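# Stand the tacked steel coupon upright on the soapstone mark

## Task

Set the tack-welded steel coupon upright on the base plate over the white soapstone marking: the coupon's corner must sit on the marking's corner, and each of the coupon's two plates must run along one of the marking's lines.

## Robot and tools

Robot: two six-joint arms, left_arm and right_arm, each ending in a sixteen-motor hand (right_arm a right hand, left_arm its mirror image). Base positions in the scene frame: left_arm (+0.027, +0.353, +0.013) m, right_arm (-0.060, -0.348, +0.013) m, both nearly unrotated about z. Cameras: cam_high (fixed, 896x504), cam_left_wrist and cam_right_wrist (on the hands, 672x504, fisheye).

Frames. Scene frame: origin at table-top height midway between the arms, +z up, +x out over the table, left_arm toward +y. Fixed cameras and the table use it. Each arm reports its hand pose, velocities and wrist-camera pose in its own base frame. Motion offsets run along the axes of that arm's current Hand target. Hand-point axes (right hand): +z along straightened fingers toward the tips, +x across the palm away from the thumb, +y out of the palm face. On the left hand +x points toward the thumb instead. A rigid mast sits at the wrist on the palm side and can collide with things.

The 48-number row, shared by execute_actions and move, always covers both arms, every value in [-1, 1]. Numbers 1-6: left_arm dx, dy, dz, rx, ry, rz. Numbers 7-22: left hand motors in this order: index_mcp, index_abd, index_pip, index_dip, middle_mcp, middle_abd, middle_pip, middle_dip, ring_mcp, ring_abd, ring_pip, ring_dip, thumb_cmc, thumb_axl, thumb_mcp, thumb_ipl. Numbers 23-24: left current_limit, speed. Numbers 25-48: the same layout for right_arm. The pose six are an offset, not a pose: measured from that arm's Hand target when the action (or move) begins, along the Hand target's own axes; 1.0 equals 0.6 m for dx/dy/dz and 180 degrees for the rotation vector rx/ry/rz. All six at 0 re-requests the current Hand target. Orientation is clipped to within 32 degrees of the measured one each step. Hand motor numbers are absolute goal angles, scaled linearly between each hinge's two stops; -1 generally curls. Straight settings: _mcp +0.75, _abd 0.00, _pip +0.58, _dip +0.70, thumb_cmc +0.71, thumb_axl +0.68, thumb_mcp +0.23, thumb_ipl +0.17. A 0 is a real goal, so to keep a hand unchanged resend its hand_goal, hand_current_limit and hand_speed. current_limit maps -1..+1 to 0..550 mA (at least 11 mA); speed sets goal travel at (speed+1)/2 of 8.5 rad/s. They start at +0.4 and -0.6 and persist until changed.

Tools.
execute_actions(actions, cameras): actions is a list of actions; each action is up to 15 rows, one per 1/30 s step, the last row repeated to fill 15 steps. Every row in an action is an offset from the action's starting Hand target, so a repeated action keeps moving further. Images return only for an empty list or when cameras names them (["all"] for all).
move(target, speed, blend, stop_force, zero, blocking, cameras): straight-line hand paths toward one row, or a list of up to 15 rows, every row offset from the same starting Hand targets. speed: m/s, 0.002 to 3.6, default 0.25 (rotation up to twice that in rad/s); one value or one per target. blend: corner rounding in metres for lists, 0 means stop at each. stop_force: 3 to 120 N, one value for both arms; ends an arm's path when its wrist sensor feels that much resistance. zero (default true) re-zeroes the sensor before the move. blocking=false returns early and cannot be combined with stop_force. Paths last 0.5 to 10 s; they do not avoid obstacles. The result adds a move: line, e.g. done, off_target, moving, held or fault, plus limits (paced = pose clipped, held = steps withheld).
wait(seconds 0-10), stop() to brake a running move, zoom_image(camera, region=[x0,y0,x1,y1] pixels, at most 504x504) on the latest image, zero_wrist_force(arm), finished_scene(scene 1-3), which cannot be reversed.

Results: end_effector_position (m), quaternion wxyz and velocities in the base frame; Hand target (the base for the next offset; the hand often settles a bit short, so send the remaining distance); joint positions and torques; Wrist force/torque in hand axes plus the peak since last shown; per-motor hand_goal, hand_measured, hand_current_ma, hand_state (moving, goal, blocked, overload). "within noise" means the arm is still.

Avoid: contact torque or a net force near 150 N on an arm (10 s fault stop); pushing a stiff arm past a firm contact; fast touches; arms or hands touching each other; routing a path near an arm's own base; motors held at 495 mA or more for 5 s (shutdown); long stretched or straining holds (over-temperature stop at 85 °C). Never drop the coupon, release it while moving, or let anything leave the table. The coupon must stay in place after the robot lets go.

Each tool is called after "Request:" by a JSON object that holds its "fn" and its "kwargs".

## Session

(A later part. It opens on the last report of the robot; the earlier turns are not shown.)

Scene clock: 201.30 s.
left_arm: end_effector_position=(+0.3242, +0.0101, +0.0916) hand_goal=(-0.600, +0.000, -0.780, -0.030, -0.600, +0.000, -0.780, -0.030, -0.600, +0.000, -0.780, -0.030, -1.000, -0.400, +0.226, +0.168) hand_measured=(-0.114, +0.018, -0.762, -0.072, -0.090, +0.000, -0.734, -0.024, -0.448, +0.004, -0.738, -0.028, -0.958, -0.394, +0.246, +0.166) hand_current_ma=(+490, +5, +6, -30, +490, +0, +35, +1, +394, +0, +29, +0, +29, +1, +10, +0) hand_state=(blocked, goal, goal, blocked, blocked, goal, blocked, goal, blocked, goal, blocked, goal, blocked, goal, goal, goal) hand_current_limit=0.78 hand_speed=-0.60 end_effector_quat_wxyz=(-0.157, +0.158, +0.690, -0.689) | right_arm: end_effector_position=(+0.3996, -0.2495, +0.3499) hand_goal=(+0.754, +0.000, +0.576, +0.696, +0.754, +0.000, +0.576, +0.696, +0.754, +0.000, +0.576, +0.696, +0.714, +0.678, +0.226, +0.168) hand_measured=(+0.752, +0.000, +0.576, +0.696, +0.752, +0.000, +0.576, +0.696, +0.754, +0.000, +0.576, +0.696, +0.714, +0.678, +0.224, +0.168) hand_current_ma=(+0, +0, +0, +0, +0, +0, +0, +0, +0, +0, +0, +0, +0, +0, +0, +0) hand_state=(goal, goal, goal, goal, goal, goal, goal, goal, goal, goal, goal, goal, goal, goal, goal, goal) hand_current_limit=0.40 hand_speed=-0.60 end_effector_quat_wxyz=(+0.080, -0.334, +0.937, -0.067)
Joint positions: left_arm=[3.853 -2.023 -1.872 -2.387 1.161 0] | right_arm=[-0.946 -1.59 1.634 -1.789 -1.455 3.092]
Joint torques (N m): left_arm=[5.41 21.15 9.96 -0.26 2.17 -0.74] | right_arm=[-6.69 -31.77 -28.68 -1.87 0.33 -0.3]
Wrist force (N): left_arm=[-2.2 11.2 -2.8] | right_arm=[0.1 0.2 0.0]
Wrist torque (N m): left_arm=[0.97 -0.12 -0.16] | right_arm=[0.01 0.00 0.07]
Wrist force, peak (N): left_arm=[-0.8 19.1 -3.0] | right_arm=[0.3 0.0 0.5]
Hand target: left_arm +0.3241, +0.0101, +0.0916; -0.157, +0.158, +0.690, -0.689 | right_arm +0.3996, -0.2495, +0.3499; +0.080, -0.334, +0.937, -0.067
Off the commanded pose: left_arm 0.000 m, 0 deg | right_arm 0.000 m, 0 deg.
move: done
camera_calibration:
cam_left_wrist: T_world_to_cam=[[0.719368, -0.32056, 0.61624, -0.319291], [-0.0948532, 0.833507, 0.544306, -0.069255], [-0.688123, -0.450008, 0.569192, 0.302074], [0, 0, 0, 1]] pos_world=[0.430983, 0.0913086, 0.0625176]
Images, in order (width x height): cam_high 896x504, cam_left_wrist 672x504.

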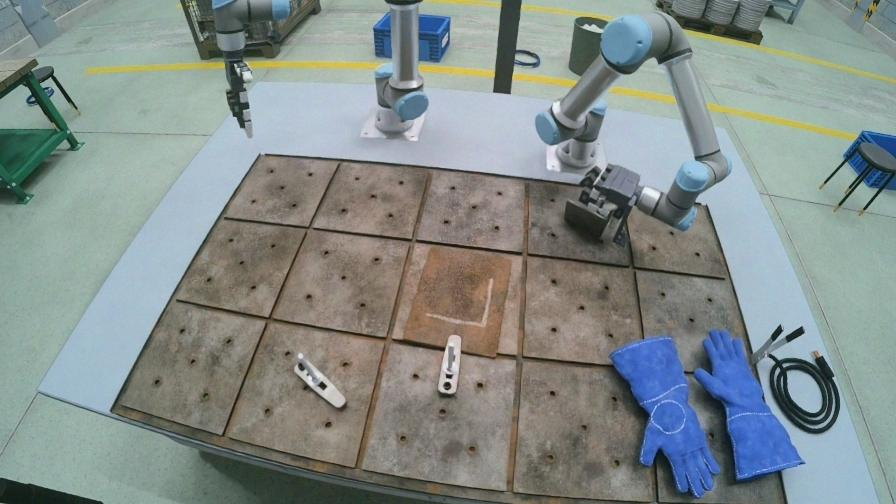

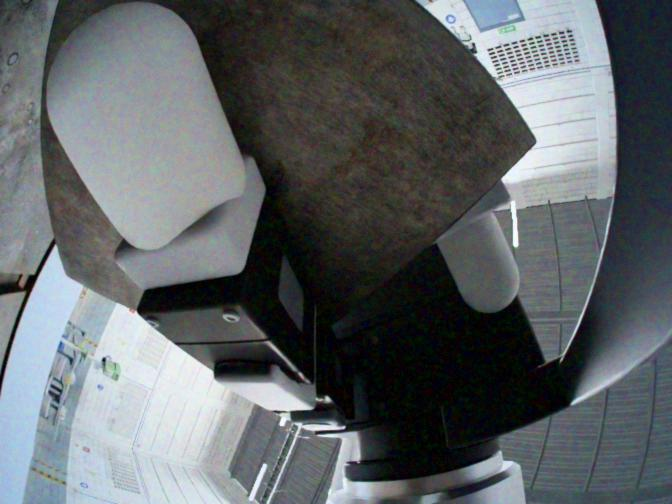

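Request:
{"fn": "move", "kwargs": {"target": [0,-0.008,0,0,0,0, -0.6,0,-0.78,-0.03,-0.6,0,-0.78,-0.03,0.2,0,-0.78,-0.03,-1,-0.4,0.226,0.168,0.78,-0.6, 0,0,0,0,0,0,0.754,0,0.576,0.696,0.754,0,0.576,0.696,0.754,0,0.576,0.696,0.714,0.678,0.226,0.168,0.4,-0.6], "speed": 0.015}}

Request:
{"fn": "move", "kwargs": {"target": [0,0.048,0,0,0,0, -0.6,0,-0.78,-0.03,-0.6,0,-0.78,-0.03,0.2,0,-0.78,-0.03,-1,-0.4,0.226,0.168,0.78,-0.6, 0,0,0,0,0,0,0.754,0,0.576,0.696,0.754,0,0.576,0.696,0.754,0,0.576,0.696,0.714,0.678,0.226,0.168,0.4,-0.6], "speed": 0.012, "stop_force": 15, "cameras": ["cam_left_wrist","cam_high"]}}

Request:
{"fn": "zoom_image", "kwargs": {"camera": "cam_high", "region": [540, 160, 670, 290]}}

Scene clock: 206.63 s.
left_arm: end_effector_position=(+0.3241, +0.0101, +0.0965) hand_goal=(-0.600, +0.000, -0.780, -0.030, -0.600, +0.000, -0.780, -0.030, +0.200, +0.000, -0.780, -0.030, -1.000, -0.400, +0.226, +0.168) hand_measured=(-0.116, +0.018, -0.758, -0.072, -0.090, +0.002, -0.716, -0.018, +0.186, +0.016, -0.784, -0.026, -0.964, -0.390, +0.244, +0.166) hand_current_ma=(+490, +5, +8, -30, +489, +0, +67, +3, -4, +3, +0, +0, +22, +2, +10, +0) hand_state=(blocked, goal, blocked, blocked, blocked, goal, blocked, goal, goal, goal, goal, goal, blocked, goal, goal, goal) hand_current_limit=0.78 hand_speed=-0.60 end_effector_quat_wxyz=(-0.157, +0.158, +0.690, -0.689) | right_arm: end_effector_position=(+0.3996, -0.2495, +0.3499) hand_goal=(+0.754, +0.000, +0.576, +0.696, +0.754, +0.000, +0.576, +0.696, +0.754, +0.000, +0.576, +0.696, +0.714, +0.678, +0.226, +0.168) hand_measured=(+0.752, +0.000, +0.576, +0.696, +0.752, +0.000, +0.576, +0.696, +0.754, +0.000, +0.576, +0.696, +0.714, +0.678, +0.224, +0.168) hand_current_ma=(+0, +0, +0, +0, +0, +0, +0, +0, +0, +0, +0, +0, +0, +0, +0, +0) hand_state=(goal, goal, goal, goal, goal, goal, goal, goal, goal, goal, goal, goal, goal, goal, goal, goal) hand_current_limit=0.40 hand_speed=-0.60 end_effector_quat_wxyz=(+0.080, -0.334, +0.937, -0.067)
Joint positions: left_arm=[3.853 -2.015 -1.869 -2.399 1.161 0] | right_arm=[-0.946 -1.59 1.634 -1.789 -1.455 3.092]
Joint torques (N m): left_arm=[4.82 28.82 14.71 -0.88 2.21 -0.97] | right_arm=[-7.45 -31.37 -29.04 -2.08 0.49 -0.31]
Wrist force (N): left_arm=[-3.0 15.2 -3.6] | right_arm=[0.2 0.2 0.0]
Wrist torque (N m): left_arm=[1.38 -0.09 -0.35] | right_arm=[0.01 0.00 0.07]
Wrist force, peak (N): left_arm=[-2.7 15.7 -2.9] | right_arm=[0.6 0.1 0.3]
Hand target: left_arm +0.3241, +0.0101, +0.0964; -0.157, +0.158, +0.690, -0.689 | right_arm +0.3996, -0.2495, +0.3499; +0.080, -0.334, +0.937, -0.067
Off the commanded pose: left_arm 0.000 m, 0 deg | right_arm 0.000 m, 0 deg.
move: done

Scene clock: 207.73 s.
left_arm: end_effector_position=(+0.3242, +0.0101, +0.0951) hand_goal=(-0.600, +0.000, -0.780, -0.030, -0.600, +0.000, -0.780, -0.030, +0.200, +0.000, -0.780, -0.030, -1.000, -0.400, +0.226, +0.168) hand_measured=(-0.118, +0.018, -0.772, -0.072, -0.090, +0.002, -0.716, -0.030, +0.194, +0.018, -0.784, -0.026, -0.976, -0.390, +0.240, +0.166) hand_current_ma=(+490, +5, +1, -30, +490, +0, +64, +0, -1, +5, +0, +0, +10, +2, +6, +0) hand_state=(blocked, goal, goal, blocked, blocked, goal, blocked, goal, goal, goal, goal, goal, blocked, goal, goal, goal) hand_current_limit=0.78 hand_speed=-0.60 end_effector_quat_wxyz=(-0.157, +0.158, +0.690, -0.689) | right_arm: end_effector_position=(+0.3996, -0.2495, +0.3499) hand_goal=(+0.754, +0.000, +0.576, +0.696, +0.754, +0.000, +0.576, +0.696, +0.754, +0.000, +0.576, +0.696, +0.714, +0.678, +0.226, +0.168) hand_measured=(+0.752, +0.000, +0.576, +0.696, +0.752, +0.000, +0.576, +0.696, +0.754, +0.000, +0.576, +0.696, +0.714, +0.678, +0.224, +0.168) hand_current_ma=(+0, +0, +0, +0, +0, +0, +0, +0, +0, +0, +0, +0, +0, +0, +0, +0) hand_state=(goal, goal, goal, goal, goal, goal, goal, goal, goal, goal, goal, goal, goal, goal, goal, goal) hand_current_limit=0.40 hand_speed=-0.60 end_effector_quat_wxyz=(+0.080, -0.334, +0.937, -0.067)
Joint positions: left_arm=[3.853 -2.017 -1.87 -2.395 1.161 0] | right_arm=[-0.946 -1.59 1.634 -1.789 -1.455 3.092]
Joint torques (N m): left_arm=[3.76 48.5 22.75 -4.64 1.93 -0.87] | right_arm=[-6.56 -30.94 -28.63 -1.91 0.67 -0.41]
Wrist force (N): left_arm=[-2.3 15.0 -2.1] | right_arm=[0.0 0.1 0.1]
Wrist torque (N m): left_arm=[1.35 -0.02 -0.35] | right_arm=[0.01 0.02 0.05]
Wrist force, peak (N): left_arm=[-2.6 14.9 -3.7] | right_arm=[0.2 0.4 0.2]
Hand target: left_arm +0.3242, +0.0101, +0.0951; -0.157, +0.158, +0.690, -0.689 (not the last commanded pose) | right_arm +0.3996, -0.2495, +0.3499; +0.080, -0.334, +0.937, -0.067
Off the commanded pose: left_arm 0.027 m, 0 deg | right_arm 0.000 m, 0 deg.
move: contact (left_arm)
camera_calibration:
cam_left_wrist: T_world_to_cam=[[0.719368, -0.32056, 0.61624, -0.321386], [-0.0948532, 0.833507, 0.544306, -0.0711056], [-0.688123, -0.450008, 0.569192, 0.300139], [0, 0, 0, 1]] pos_world=[0.430983, 0.0913086, 0.0659176]
Images, in order (width x height): cam_high 896x504, cam_left_wrist 672x504.

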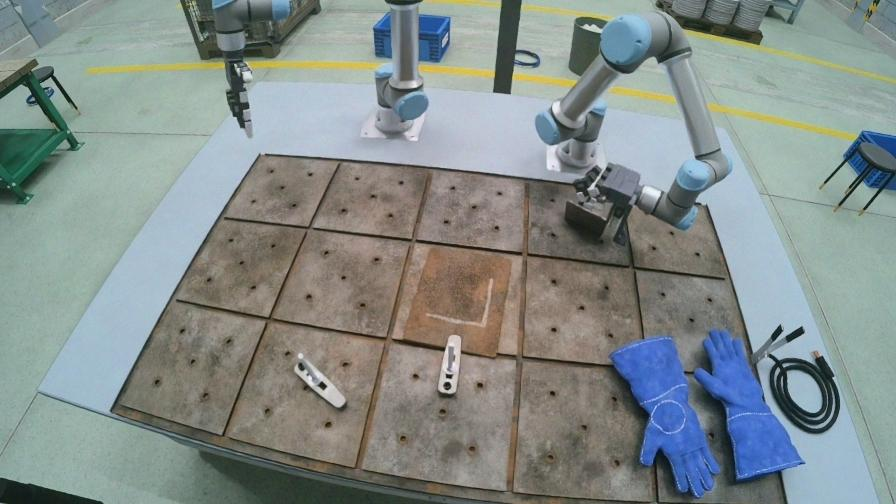

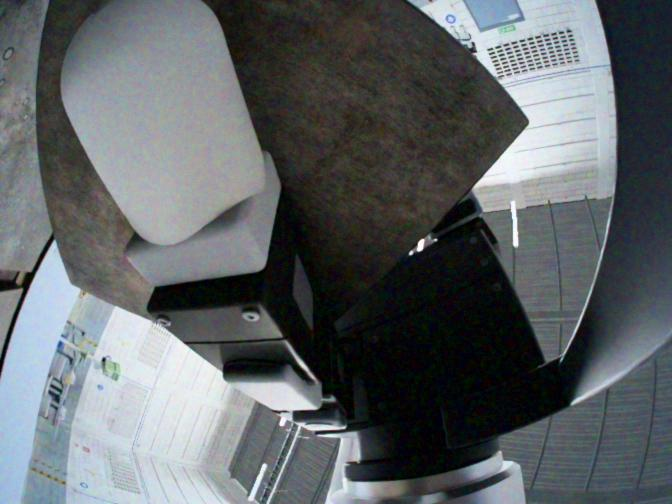

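Scaled by 3.877 from the camera's 896x504 image, which has a finer 1280x720 frame.

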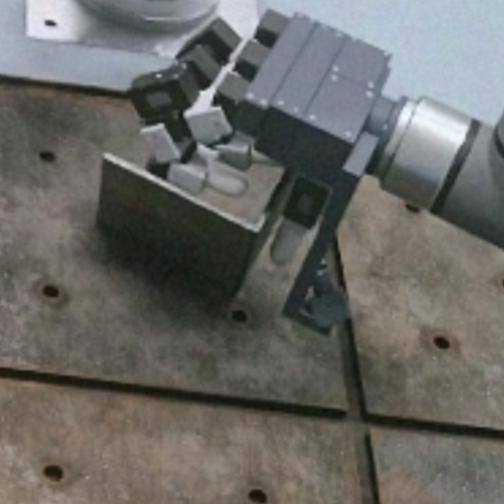

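Request:
{"fn": "execute_actions", "kwargs": {"actions": [], "cameras": ["all"]}}

Scene clock: 208.77 s.
left_arm: end_effector_position=(+0.3242, +0.0101, +0.0951) hand_goal=(-0.600, +0.000, -0.780, -0.030, -0.600, +0.000, -0.780, -0.030, +0.200, +0.000, -0.780, -0.030, -1.000, -0.400, +0.226, +0.168) hand_measured=(-0.118, +0.018, -0.772, -0.072, -0.090, +0.002, -0.716, -0.030, +0.194, +0.018, -0.784, -0.026, -0.976, -0.390, +0.240, +0.166) hand_current_ma=(+490, +5, +1, -30, +490, +0, +64, +0, -1, +5, +0, +0, +10, +2, +6, +0) hand_state=(blocked, goal, goal, blocked, blocked, goal, blocked, goal, goal, goal, goal, goal, blocked, goal, goal, goal) hand_current_limit=0.78 hand_speed=-0.60 end_effector_quat_wxyz=(-0.157, +0.158, +0.690, -0.689) | right_arm: end_effector_position=(+0.3996, -0.2495, +0.3499) hand_goal=(+0.754, +0.000, +0.576, +0.696, +0.754, +0.000, +0.576, +0.696, +0.754, +0.000, +0.576, +0.696, +0.714, +0.678, +0.226, +0.168) hand_measured=(+0.752, +0.000, +0.576, +0.696, +0.752, +0.000, +0.576, +0.696, +0.754, +0.000, +0.576, +0.696, +0.714, +0.678, +0.224, +0.168) hand_current_ma=(+0, +0, +0, +0, +0, +0, +0, +0, +0, +0, +0, +0, +0, +0, +0, +0) hand_state=(goal, goal, goal, goal, goal, goal, goal, goal, goal, goal, goal, goal, goal, goal, goal, goal) hand_current_limit=0.40 hand_speed=-0.60 end_effector_quat_wxyz=(+0.080, -0.334, +0.937, -0.067)
Joint positions: left_arm=[3.853 -2.017 -1.87 -2.395 1.161 0] | right_arm=[-0.946 -1.59 1.634 -1.789 -1.455 3.092]
Joint velocities: within noise
Joint torques (N m): left_arm=[5.17 48.17 22.27 -4.14 1.99 -0.95] | right_arm=[-6.33 -31.9 -28.39 -1.87 0.48 -0.52]
Wrist force (N): left_arm=[-2.4 15.0 -2.0] | right_arm=[0.2 0.0 0.0]
Wrist torque (N m): left_arm=[1.36 -0.02 -0.36] | right_arm=[0.00 -0.01 0.06]
Wrist force, peak (N): left_arm=[-2.7 15.4 -2.1] | right_arm=[0.5 0.3 0.1]
Hand target: left_arm +0.3242, +0.0101, +0.0951; -0.157, +0.158, +0.690, -0.689 (not the last commanded pose) | right_arm +0.3996, -0.2495, +0.3499; +0.080, -0.334, +0.937, -0.067
Off the commanded pose: left_arm 0.027 m, 0 deg | right_arm 0.000 m, 0 deg.
camera_calibration:
cam_left_wrist: T_world_to_cam=[[0.719368, -0.32056, 0.61624, -0.321386], [-0.0948532, 0.833507, 0.544306, -0.0711056], [-0.688123, -0.450008, 0.569192, 0.300139], [0, 0, 0, 1]] pos_world=[0.430983, 0.0913086, 0.0659176]
cam_right_wrist: T_world_to_cam=[[0.219315, 0.975574, -0.012522, 0.189721], [0.488432, -0.098674, 0.867005, -0.582127], [0.844592, -0.196263, -0.498142, -0.0911936], [0, 0, 0, 1]] pos_world=[0.319742, -0.260425, 0.461655]

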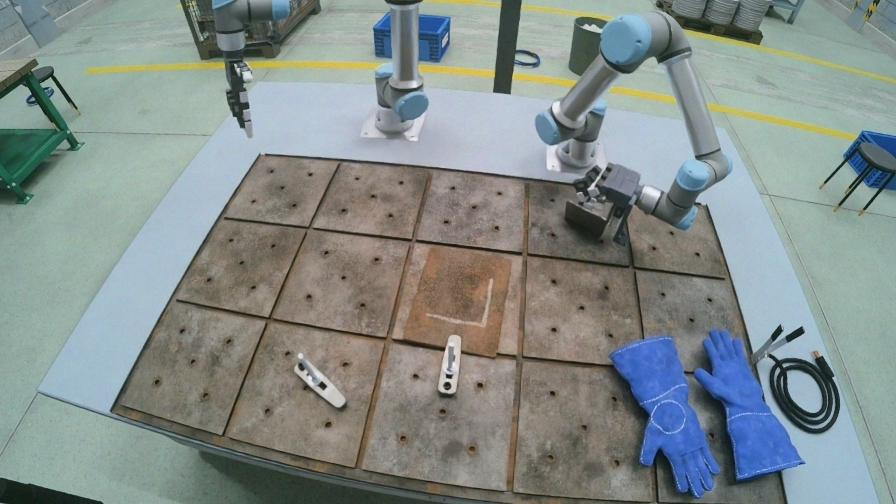

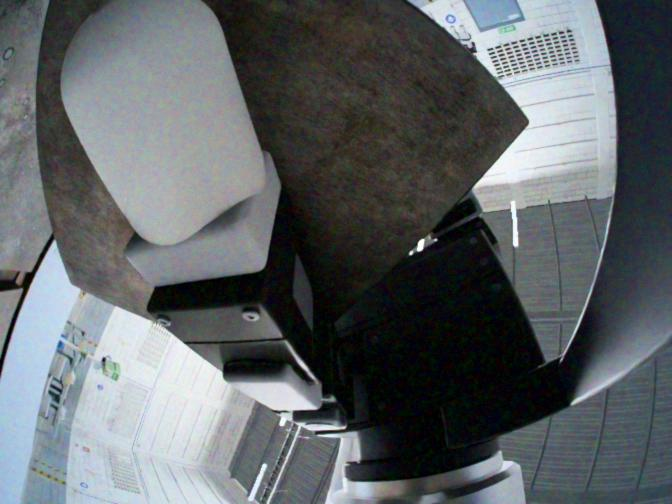

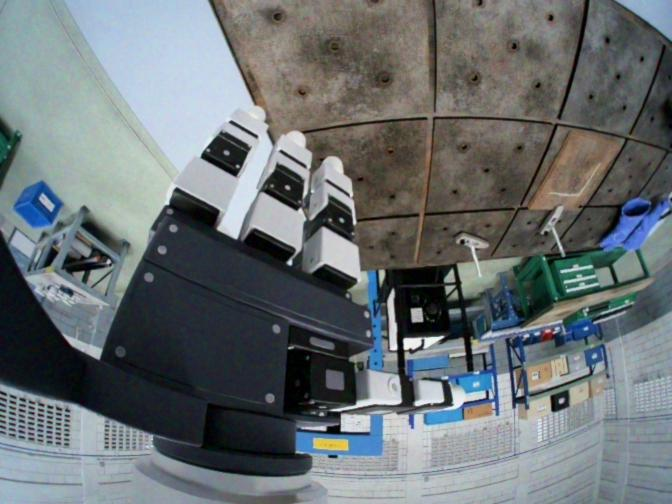

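Request:
{"fn": "zoom_image", "kwargs": {"camera": "cam_high", "region": [520, 140, 720, 280]}}

Scaled by 2.520 from the camera's 896x504 image, which has a finer 1280x720 frame.

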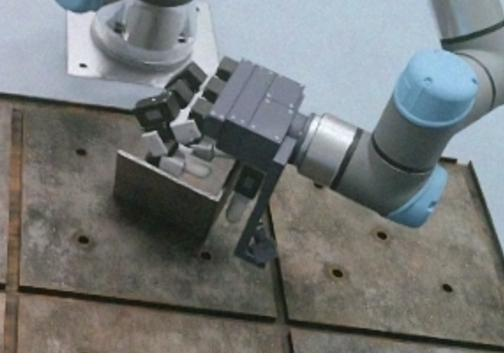

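Request:
{"fn": "move", "kwargs": {"target": [0,0.0233,0,0,0,0,-0.6,0,-0.78,-0.03,-0.6,0,-0.78,-0.03,0.2,0,-0.78,-0.03,-1,-0.4,0.226,0.168,0.78,-0.6,0,0,0,0,0,0,0.754,0,0.576,0.696,0.754,0,0.576,0.696,0.754,0,0.576,0.696,0.714,0.678,0.226,0.168,0.4,-0.6], "speed": 0.012, "stop_force": 30, "zero": false}}

Request:
{"fn": "zoom_image", "kwargs": {"camera": "cam_high", "region": [520, 140, 720, 280]}}

Scene clock: 210.93 s.
left_arm: end_effector_position=(+0.3242, +0.0102, +0.0861) hand_goal=(-0.600, +0.000, -0.780, -0.030, -0.600, +0.000, -0.780, -0.030, +0.200, +0.000, -0.780, -0.030, -1.000, -0.400, +0.226, +0.168) hand_measured=(-0.150, +0.024, -0.820, -0.108, -0.098, +0.006, -0.778, -0.062, +0.218, +0.072, -0.802, -0.030, -1.000, -0.394, +0.226, +0.166) hand_current_ma=(+490, +7, -26, -99, +489, +1, +0, -17, +6, +64, -8, +0, +0, +1, +0, +0) hand_state=(blocked, blocked, blocked, blocked, blocked, goal, goal, blocked, goal, blocked, blocked, goal, goal, goal, goal, goal) hand_current_limit=0.78 hand_speed=-0.60 end_effector_quat_wxyz=(-0.157, +0.158, +0.690, -0.689) | right_arm: end_effector_position=(+0.3996, -0.2495, +0.3499) hand_goal=(+0.754, +0.000, +0.576, +0.696, +0.754, +0.000, +0.576, +0.696, +0.754, +0.000, +0.576, +0.696, +0.714, +0.678, +0.226, +0.168) hand_measured=(+0.752, +0.000, +0.576, +0.696, +0.752, +0.000, +0.576, +0.696, +0.754, +0.000, +0.576, +0.696, +0.714, +0.678, +0.224, +0.168) hand_current_ma=(+0, +0, +0, +0, +0, +0, +0, +0, +0, +0, +0, +0, +0, +0, +0, +0) hand_state=(goal, goal, goal, goal, goal, goal, goal, goal, goal, goal, goal, goal, goal, goal, goal, goal) hand_current_limit=0.40 hand_speed=-0.60 end_effector_quat_wxyz=(+0.080, -0.334, +0.937, -0.067)
Joint positions: left_arm=[3.853 -2.032 -1.876 -2.374 1.161 0] | right_arm=[-0.946 -1.59 1.634 -1.789 -1.455 3.092]
Joint torques (N m): left_arm=[2.13 44.91 23.76 -2.63 -2.16 1.54] | right_arm=[-5.45 -31.69 -29.64 -1.87 0.65 -0.5]
Wrist force (N): left_arm=[0.6 3.2 1.5] | right_arm=[0.2 0.4 0.2]
Wrist torque (N m): left_arm=[0.53 0.15 -0.05] | right_arm=[0.02 -0.01 0.07]
Wrist force, peak (N): left_arm=[7.2 -18.5 -10.1] | right_arm=[0.4 -0.2 0.3]
Hand target: left_arm +0.3242, +0.0102, +0.0861; -0.157, +0.158, +0.690, -0.689 (not the last commanded pose) | right_arm +0.3996, -0.2495, +0.3499; +0.080, -0.334, +0.937, -0.067
Off the commanded pose: left_arm 0.005 m, 0 deg | right_arm 0.000 m, 0 deg.
move: contact (left_arm)

Scaled by 2.520 from the camera's 896x504 image, which has a finer 1280x720 frame.
This view is cut from an older image: the scene may have changed since it was taken.

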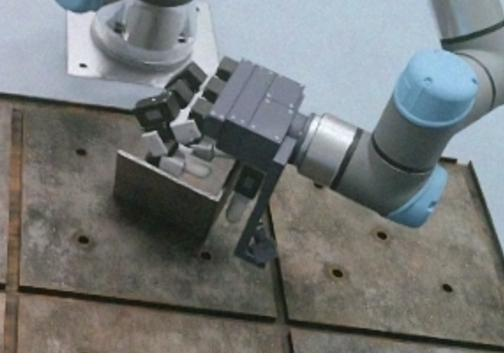

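Request:
{"fn": "move", "kwargs": {"target": [0,0,0,0,0,0,-0.2,0,-0.78,-0.03,-0.2,0,-0.78,-0.03,0.2,0,-0.78,-0.03,-1,-0.4,0.226,0.168,0.0,-0.9,0,0,0,0,0,0,0.754,0,0.576,0.696,0.754,0,0.576,0.696,0.754,0,0.576,0.696,0.714,0.678,0.226,0.168,0.4,-0.6], "speed": 0.012, "cameras": ["cam_high"]}}

Request:
{"fn": "zoom_image", "kwargs": {"camera": "cam_high", "region": [520, 140, 720, 280]}}

Scene clock: 211.67 s.
left_arm: end_effector_position=(+0.3242, +0.0102, +0.0861) hand_goal=(-0.200, +0.000, -0.780, -0.030, -0.200, +0.000, -0.780, -0.030, +0.200, +0.000, -0.780, -0.030, -1.000, -0.400, +0.226, +0.168) hand_measured=(-0.140, +0.024, -0.822, -0.108, -0.098, +0.006, -0.778, -0.062, +0.216, +0.072, -0.802, -0.030, -0.998, -0.396, +0.226, +0.166) hand_current_ma=(+64, +7, -29, -99, +180, +1, +0, -17, +5, +64, -8, +0, +0, +0, +0, +0) hand_state=(blocked, blocked, blocked, blocked, blocked, goal, goal, blocked, goal, blocked, blocked, goal, goal, goal, goal, goal) hand_current_limit=0.00 hand_speed=-0.90 end_effector_quat_wxyz=(-0.157, +0.158, +0.690, -0.689) | right_arm: end_effector_position=(+0.3996, -0.2495, +0.3499) hand_goal=(+0.754, +0.000, +0.576, +0.696, +0.754, +0.000, +0.576, +0.696, +0.754, +0.000, +0.576, +0.696, +0.714, +0.678, +0.226, +0.168) hand_measured=(+0.752, +0.000, +0.576, +0.696, +0.752, +0.000, +0.576, +0.696, +0.754, +0.000, +0.576, +0.696, +0.714, +0.678, +0.224, +0.168) hand_current_ma=(+0, +0, +0, +0, +0, +0, +0, +0, +0, +0, +0, +0, +0, +0, +0, +0) hand_state=(goal, goal, goal, goal, goal, goal, goal, goal, goal, goal, goal, goal, goal, goal, goal, goal) hand_current_limit=0.40 hand_speed=-0.60 end_effector_quat_wxyz=(+0.080, -0.334, +0.937, -0.067)
Joint positions: left_arm=[3.853 -2.032 -1.876 -2.374 1.161 0] | right_arm=[-0.946 -1.59 1.634 -1.789 -1.455 3.092]
Joint torques (N m): left_arm=[0.15 44.7 23.29 -2.22 -2.25 1.54] | right_arm=[-6.67 -31.71 -28.6 -1.94 0.59 -0.45]
Wrist force (N): left_arm=[0.8 0.3 0.7] | right_arm=[0.2 0.0 0.1]
Wrist torque (N m): left_arm=[0.24 0.12 0.01] | right_arm=[-0.01 -0.01 0.07]
Wrist force, peak (N): left_arm=[0.5 3.5 1.4] | right_arm=[0.4 0.2 0.3]
Hand target: left_arm +0.3242, +0.0102, +0.0861; -0.157, +0.158, +0.690, -0.689 | right_arm +0.3996, -0.2495, +0.3499; +0.080, -0.334, +0.937, -0.067
Off the commanded pose: left_arm 0.000 m, 0 deg | right_arm 0.000 m, 0 deg.
move: done
Images, in order (width x height): cam_high 896x504.

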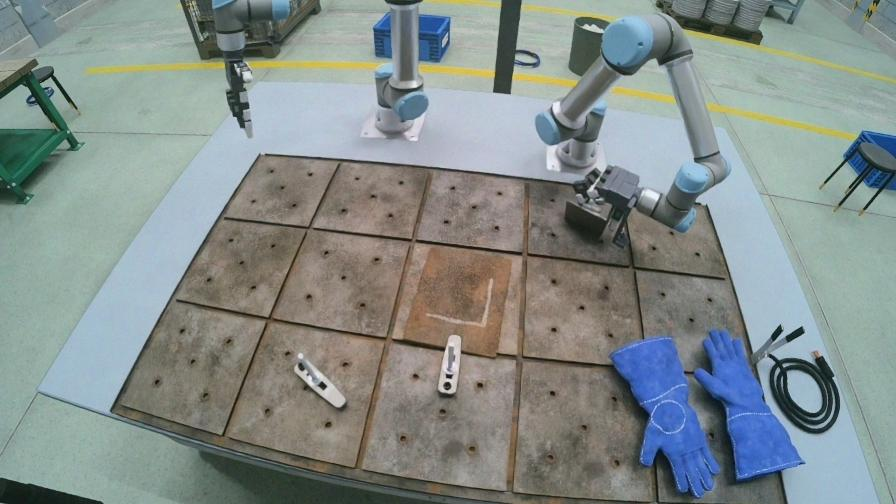

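Scaled by 2.520 from the camera's 896x504 image, which has a finer 1280x720 frame.

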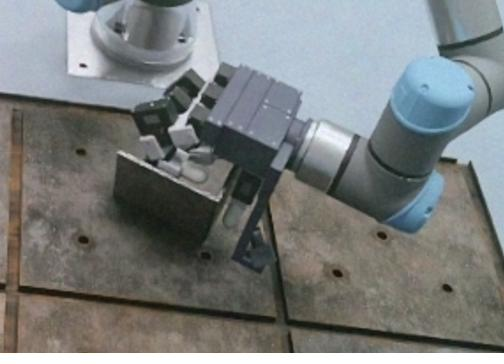

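Request:
{"fn": "move", "kwargs": {"target": [0,0,0,0,0,0,0,0,-0.78,-0.03,0,0,-0.78,-0.03,0.2,0,-0.78,-0.03,-1,-0.4,0.226,0.168,-0.3,-0.95,0,0,0,0,0,0,0.754,0,0.576,0.696,0.754,0,0.576,0.696,0.754,0,0.576,0.696,0.714,0.678,0.226,0.168,0.4,-0.6], "speed": 0.012, "cameras": ["cam_high", "cam_left_wrist"]}}

Request:
{"fn": "zoom_image", "kwargs": {"camera": "cam_high", "region": [520, 140, 720, 280]}}

Scene clock: 213.40 s.
left_arm: end_effector_position=(+0.3242, +0.0102, +0.0861) hand_goal=(+0.000, +0.000, -0.780, -0.030, +0.000, +0.000, -0.780, -0.030, +0.200, +0.000, -0.780, -0.030, -1.000, -0.400, +0.226, +0.168) hand_measured=(-0.008, +0.002, -0.780, -0.032, -0.010, +0.004, -0.780, -0.032, +0.216, +0.072, -0.800, -0.030, -0.998, -0.398, +0.226, +0.166) hand_current_ma=(-1, +0, +0, +0, -2, +0, +0, +0, +5, +64, -7, +0, +0, +0, +0, +0) hand_state=(goal, goal, goal, goal, goal, goal, goal, goal, goal, blocked, goal, goal, goal, goal, goal, goal) hand_current_limit=-0.30 hand_speed=-0.95 end_effector_quat_wxyz=(-0.157, +0.158, +0.690, -0.689) | right_arm: end_effector_position=(+0.3996, -0.2495, +0.3499) hand_goal=(+0.754, +0.000, +0.576, +0.696, +0.754, +0.000, +0.576, +0.696, +0.754, +0.000, +0.576, +0.696, +0.714, +0.678, +0.226, +0.168) hand_measured=(+0.752, +0.000, +0.576, +0.696, +0.752, +0.000, +0.576, +0.696, +0.754, +0.000, +0.576, +0.696, +0.714, +0.678, +0.224, +0.168) hand_current_ma=(+0, +0, +0, +0, +0, +0, +0, +0, +0, +0, +0, +0, +0, +0, +0, +0) hand_state=(goal, goal, goal, goal, goal, goal, goal, goal, goal, goal, goal, goal, goal, goal, goal, goal) hand_current_limit=0.40 hand_speed=-0.60 end_effector_quat_wxyz=(+0.080, -0.334, +0.937, -0.067)
Joint positions: left_arm=[3.853 -2.032 -1.876 -2.374 1.161 0] | right_arm=[-0.946 -1.59 1.634 -1.789 -1.455 3.092]
Joint torques (N m): left_arm=[-3.68 39.25 19.42 -0.17 -2.54 1.33] | right_arm=[-6.15 -31.2 -28.88 -1.84 0.69 -0.62]
Wrist force (N): left_arm=[2.1 -2.2 -5.7] | right_arm=[0.2 0.0 0.0]
Wrist torque (N m): left_arm=[0.10 -0.06 0.04] | right_arm=[0.00 0.00 0.07]
Wrist force, peak (N): left_arm=[2.4 -2.3 -5.8] | right_arm=[0.4 0.3 0.1]
Hand target: left_arm +0.3242, +0.0102, +0.0861; -0.157, +0.158, +0.690, -0.689 | right_arm +0.3996, -0.2495, +0.3499; +0.080, -0.334, +0.937, -0.067
Off the commanded pose: left_arm 0.000 m, 0 deg | right_arm 0.000 m, 0 deg.
move: done
camera_calibration:
cam_left_wrist: T_world_to_cam=[[0.719368, -0.32056, 0.61624, -0.315902], [-0.0948532, 0.833507, 0.544306, -0.0662613], [-0.688123, -0.450008, 0.569192, 0.305205], [0, 0, 0, 1]] pos_world=[0.430983, 0.0913086, 0.0570176]
Images, in order (width x height): cam_high 896x504, cam_left_wrist 672x504.

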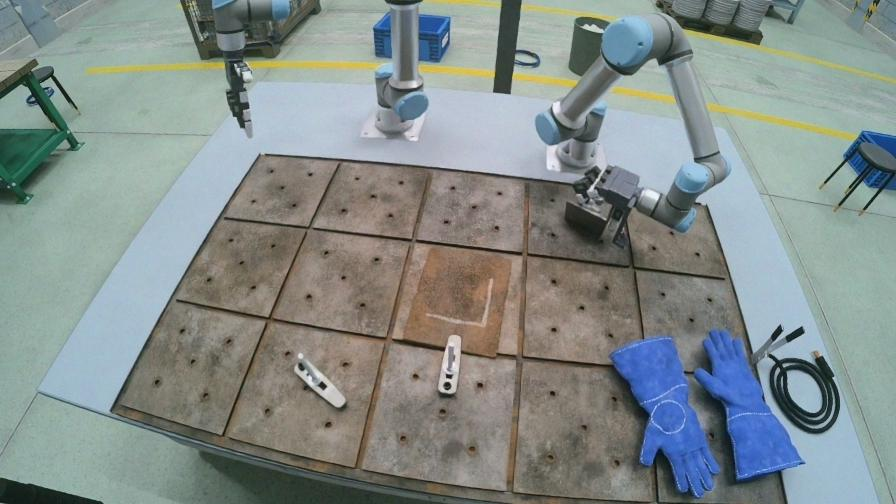

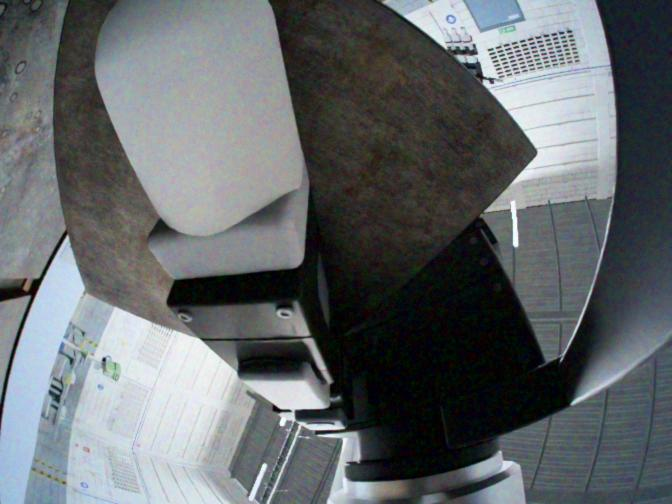

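Scaled by 2.520 from the camera's 896x504 image, which has a finer 1280x720 frame.

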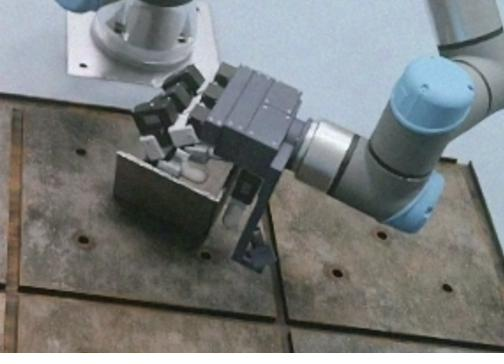

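Request:
{"fn": "move", "kwargs": {"target": [0,0,0,0,0,0,-0.2,0,-0.78,-0.03,-0.2,0,-0.78,-0.03,0.754,0,0.576,0.696,-1,-0.4,0.226,0.168,-0.3,-0.9,0,0,0,0,0,0,0.754,0,0.576,0.696,0.754,0,0.576,0.696,0.754,0,0.576,0.696,0.714,0.678,0.226,0.168,0.4,-0.6], "speed": 0.012, "cameras": ["cam_high", "cam_left_wrist"]}}

Request:
{"fn": "zoom_image", "kwargs": {"camera": "cam_high", "region": [520, 140, 720, 280]}}

Scene clock: 216.87 s.
left_arm: end_effector_position=(+0.3242, +0.0102, +0.0861) hand_goal=(-0.200, +0.000, -0.780, -0.030, -0.200, +0.000, -0.780, -0.030, +0.754, +0.000, +0.576, +0.696, -1.000, -0.400, +0.226, +0.168) hand_measured=(-0.086, +0.002, -0.768, -0.042, -0.082, +0.004, -0.770, -0.038, +0.538, +0.020, -0.630, +0.370, -0.998, -0.402, +0.226, +0.166) hand_current_ma=(+193, +0, +2, -3, +193, +0, +2, -1, -192, +6, -192, -192, +0, +0, +0, +0) hand_state=(blocked, goal, goal, goal, blocked, goal, goal, goal, blocked, blocked, blocked, blocked, goal, goal, goal, goal) hand_current_limit=-0.30 hand_speed=-0.90 end_effector_quat_wxyz=(-0.157, +0.158, +0.690, -0.689) | right_arm: end_effector_position=(+0.3996, -0.2495, +0.3499) hand_goal=(+0.754, +0.000, +0.576, +0.696, +0.754, +0.000, +0.576, +0.696, +0.754, +0.000, +0.576, +0.696, +0.714, +0.678, +0.226, +0.168) hand_measured=(+0.752, +0.000, +0.576, +0.696, +0.752, +0.000, +0.576, +0.696, +0.754, +0.000, +0.576, +0.696, +0.714, +0.678, +0.224, +0.168) hand_current_ma=(+0, +0, +0, +0, +0, +0, +0, +0, +0, +0, +0, +0, +0, +0, +0, +0) hand_state=(goal, goal, goal, goal, goal, goal, goal, goal, goal, goal, goal, goal, goal, goal, goal, goal) hand_current_limit=0.40 hand_speed=-0.60 end_effector_quat_wxyz=(+0.080, -0.334, +0.937, -0.067)
Joint positions: left_arm=[3.853 -2.032 -1.876 -2.374 1.161 0] | right_arm=[-0.946 -1.59 1.634 -1.789 -1.455 3.092]
Joint torques (N m): left_arm=[-6.91 27.03 11.32 0.35 -2.35 1.44] | right_arm=[-6.21 -31.83 -28.97 -1.87 0.56 -0.5]
Wrist force (N): left_arm=[4.6 -6.3 -0.8] | right_arm=[0.2 0.1 0.1]
Wrist torque (N m): left_arm=[-0.46 -0.35 0.10] | right_arm=[0.00 -0.01 0.07]
Wrist force, peak (N): left_arm=[5.8 -8.6 -3.8] | right_arm=[0.6 0.0 0.1]
Hand target: left_arm +0.3242, +0.0102, +0.0861; -0.157, +0.158, +0.690, -0.689 | right_arm +0.3996, -0.2495, +0.3499; +0.080, -0.334, +0.937, -0.067
Off the commanded pose: left_arm 0.000 m, 0 deg | right_arm 0.000 m, 0 deg.
move: done
camera_calibration:
cam_left_wrist: T_world_to_cam=[[0.719368, -0.32056, 0.61624, -0.315902], [-0.0948532, 0.833507, 0.544306, -0.0662613], [-0.688123, -0.450008, 0.569192, 0.305205], [0, 0, 0, 1]] pos_world=[0.430983, 0.0913086, 0.0570176]
Images, in order (width x height): cam_high 896x504, cam_left_wrist 672x504.

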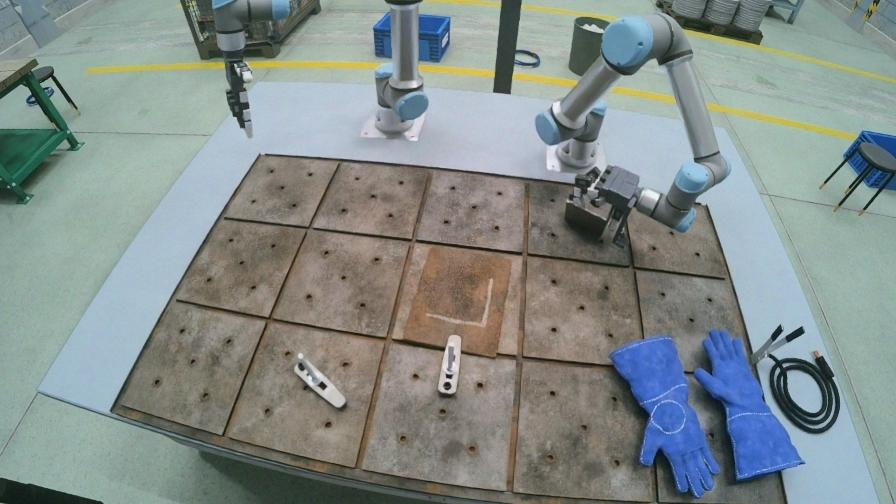

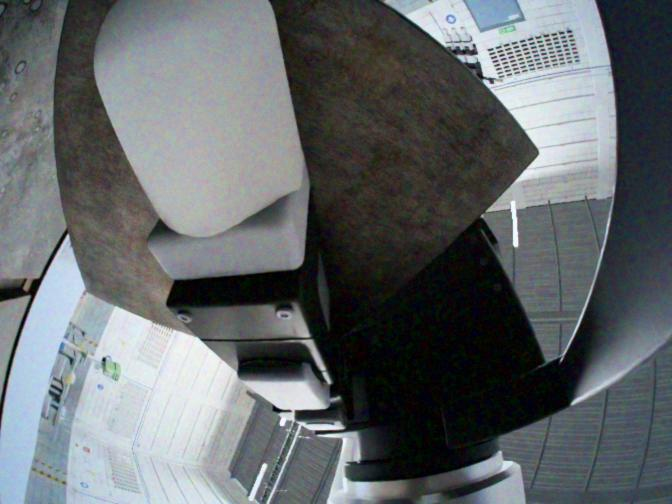

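Scaled by 2.520 from the camera's 896x504 image, which has a finer 1280x720 frame.

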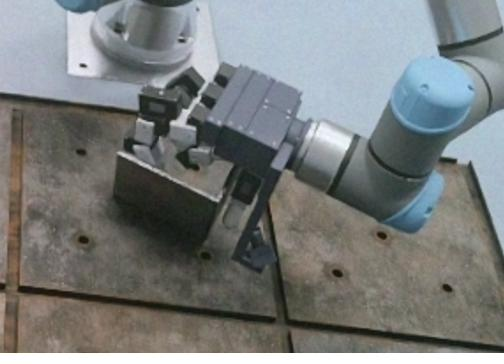

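Request:
{"fn": "move", "kwargs": {"target": [0,0,0,0,0,0,0,0,-0.78,-0.03,0,0,-0.78,-0.03,0.75,0,-0.78,-0.03,-1,-0.4,0.226,0.168,0.1,-0.85,0,0,0,0,0,0,0.754,0,0.576,0.696,0.754,0,0.576,0.696,0.754,0,0.576,0.696,0.714,0.678,0.226,0.168,0.4,-0.6], "speed": 0.012, "cameras": ["cam_high"]}}

Request:
{"fn": "zoom_image", "kwargs": {"camera": "cam_high", "region": [520, 140, 720, 280]}}

Scene clock: 218.57 s.
left_arm: end_effector_position=(+0.3242, +0.0101, +0.0861) hand_goal=(+0.000, +0.000, -0.780, -0.030, +0.000, +0.000, -0.780, -0.030, +0.750, +0.000, -0.780, -0.030, -1.000, -0.400, +0.226, +0.168) hand_measured=(-0.008, +0.002, -0.774, -0.032, -0.010, +0.004, -0.776, -0.032, +0.732, +0.002, -0.776, -0.026, -0.998, -0.400, +0.226, +0.166) hand_current_ma=(-1, +0, +1, +0, -2, +0, +0, +0, -6, +0, +0, +0, +0, +0, +0, +0) hand_state=(goal, goal, goal, goal, goal, goal, goal, goal, goal, goal, goal, goal, goal, goal, goal, goal) hand_current_limit=0.10 hand_speed=-0.85 end_effector_quat_wxyz=(-0.157, +0.158, +0.690, -0.689) | right_arm: end_effector_position=(+0.3996, -0.2495, +0.3499) hand_goal=(+0.754, +0.000, +0.576, +0.696, +0.754, +0.000, +0.576, +0.696, +0.754, +0.000, +0.576, +0.696, +0.714, +0.678, +0.226, +0.168) hand_measured=(+0.752, +0.000, +0.576, +0.696, +0.752, +0.000, +0.576, +0.696, +0.754, +0.000, +0.576, +0.696, +0.714, +0.678, +0.224, +0.168) hand_current_ma=(+0, +0, +0, +0, +0, +0, +0, +0, +0, +0, +0, +0, +0, +0, +0, +0) hand_state=(goal, goal, goal, goal, goal, goal, goal, goal, goal, goal, goal, goal, goal, goal, goal, goal) hand_current_limit=0.40 hand_speed=-0.60 end_effector_quat_wxyz=(+0.080, -0.334, +0.937, -0.067)
Joint positions: left_arm=[3.853 -2.032 -1.876 -2.374 1.161 0] | right_arm=[-0.946 -1.59 1.634 -1.789 -1.455 3.092]
Joint torques (N m): left_arm=[-6.78 23.72 8.73 -0.35 -0.02 1.27] | right_arm=[-6.01 -31.74 -28.41 -1.81 0.45 -0.5]
Wrist force (N): left_arm=[0.7 1.0 -5.8] | right_arm=[0.2 0.0 0.0]
Wrist torque (N m): left_arm=[0.10 -0.39 0.04] | right_arm=[0.00 -0.01 0.06]
Wrist force, peak (N): left_arm=[4.4 -6.6 -0.6] | right_arm=[0.5 0.0 0.2]
Hand target: left_arm +0.3242, +0.0102, +0.0861; -0.157, +0.158, +0.690, -0.689 | right_arm +0.3996, -0.2495, +0.3499; +0.080, -0.334, +0.937, -0.067
Off the commanded pose: left_arm 0.000 m, 0 deg | right_arm 0.000 m, 0 deg.
move: done
Images, in order (width x height): cam_high 896x504.

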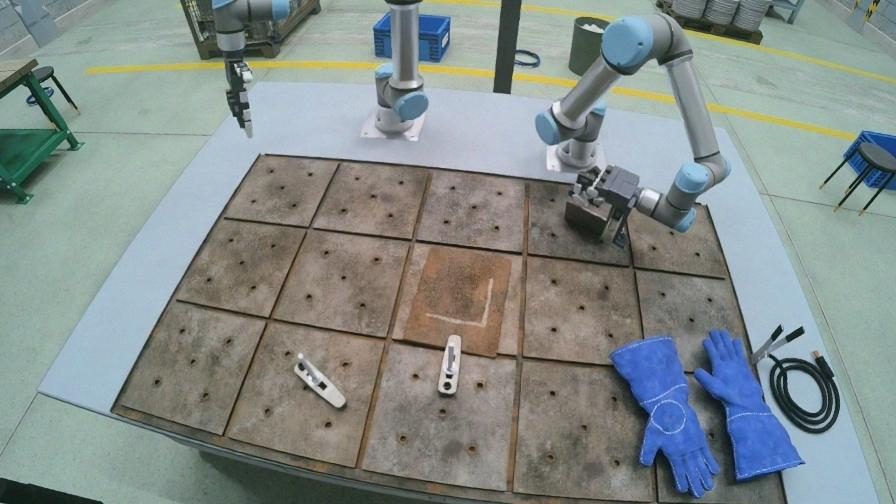

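Scaled by 2.520 from the camera's 896x504 image, which has a finer 1280x720 frame.

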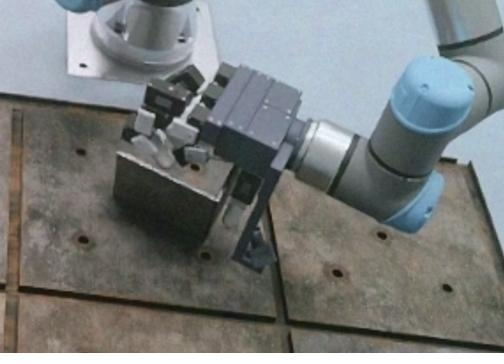

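Request:
{"fn": "move", "kwargs": {"target": [0,0.02,0,0,0,0,0,0,-0.78,-0.03,0,0,-0.78,-0.03,0.75,0,-0.78,-0.03,-1,-0.4,0.226,0.168,0.1,-0.85,0,0,0,0,0,0,0.754,0,0.576,0.696,0.754,0,0.576,0.696,0.754,0,0.576,0.696,0.714,0.678,0.226,0.168,0.4,-0.6], "speed": 0.012, "stop_force": 15, "cameras": ["cam_high", "cam_left_wrist"]}}

Request:
{"fn": "zoom_image", "kwargs": {"camera": "cam_high", "region": [520, 140, 720, 280]}}

Scene clock: 220.27 s.
left_arm: end_effector_position=(+0.3241, +0.0101, +0.0815) hand_goal=(+0.000, +0.000, -0.780, -0.030, +0.000, +0.000, -0.780, -0.030, +0.750, +0.000, -0.780, -0.030, -1.000, -0.400, +0.226, +0.168) hand_measured=(-0.008, +0.002, -0.774, -0.032, -0.010, +0.004, -0.776, -0.032, +0.752, +0.002, -0.794, -0.036, -0.994, -0.398, +0.228, +0.166) hand_current_ma=(-1, +0, +1, +0, -2, +0, +0, +0, +0, +0, -4, -1, +1, +0, +0, +0) hand_state=(goal, goal, goal, goal, goal, goal, goal, goal, goal, goal, goal, goal, goal, goal, goal, goal) hand_current_limit=0.10 hand_speed=-0.85 end_effector_quat_wxyz=(-0.157, +0.158, +0.690, -0.689) | right_arm: end_effector_position=(+0.3996, -0.2495, +0.3499) hand_goal=(+0.754, +0.000, +0.576, +0.696, +0.754, +0.000, +0.576, +0.696, +0.754, +0.000, +0.576, +0.696, +0.714, +0.678, +0.226, +0.168) hand_measured=(+0.752, +0.000, +0.576, +0.696, +0.752, +0.000, +0.576, +0.696, +0.754, +0.000, +0.576, +0.696, +0.714, +0.678, +0.224, +0.168) hand_current_ma=(+0, +0, +0, +0, +0, +0, +0, +0, +0, +0, +0, +0, +0, +0, +0, +0) hand_state=(goal, goal, goal, goal, goal, goal, goal, goal, goal, goal, goal, goal, goal, goal, goal, goal) hand_current_limit=0.40 hand_speed=-0.60 end_effector_quat_wxyz=(+0.080, -0.334, +0.937, -0.067)
Joint positions: left_arm=[3.853 -2.04 -1.879 -2.363 1.161 0] | right_arm=[-0.946 -1.59 1.634 -1.789 -1.455 3.092]
Joint torques (N m): left_arm=[-8.86 45.46 22.28 -3.67 -2.22 1.59] | right_arm=[-6.2 -31.83 -29.01 -1.8 0.64 -0.65]
Wrist force (N): left_arm=[0.9 3.8 -2.7] | right_arm=[0.2 0.0 0.2]
Wrist torque (N m): left_arm=[0.17 -0.12 -0.05] | right_arm=[-0.01 -0.02 0.07]
Wrist force, peak (N): left_arm=[7.4 -15.9 -8.6] | right_arm=[0.4 0.2 0.3]
Hand target: left_arm +0.3241, +0.0101, +0.0815; -0.157, +0.158, +0.690, -0.689 (not the last commanded pose) | right_arm +0.3996, -0.2495, +0.3499; +0.080, -0.334, +0.937, -0.067
Off the commanded pose: left_arm 0.007 m, 0 deg | right_arm 0.000 m, 0 deg.
move: contact (left_arm)
camera_calibration:
cam_left_wrist: T_world_to_cam=[[0.719395, -0.320606, 0.616184, -0.313072], [-0.0947066, 0.833546, 0.544271, -0.0638229], [-0.688115, -0.449902, 0.569285, 0.307805], [0, 0, 0, 1]] pos_world=[0.430982, 0.0913088, 0.0524181]
Images, in order (width x height): cam_high 896x504, cam_left_wrist 672x504.

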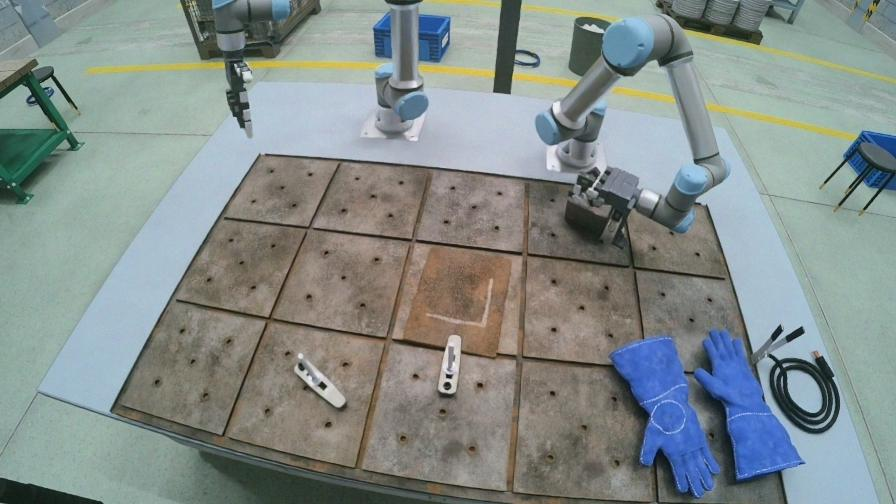

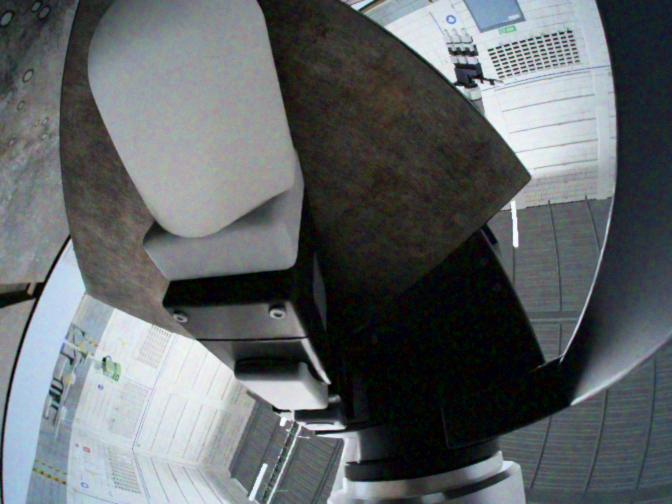

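Scaled by 2.520 from the camera's 896x504 image, which has a finer 1280x720 frame.

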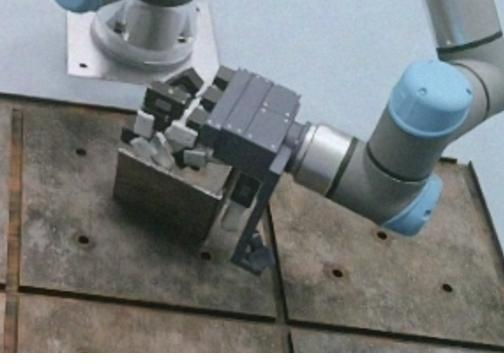

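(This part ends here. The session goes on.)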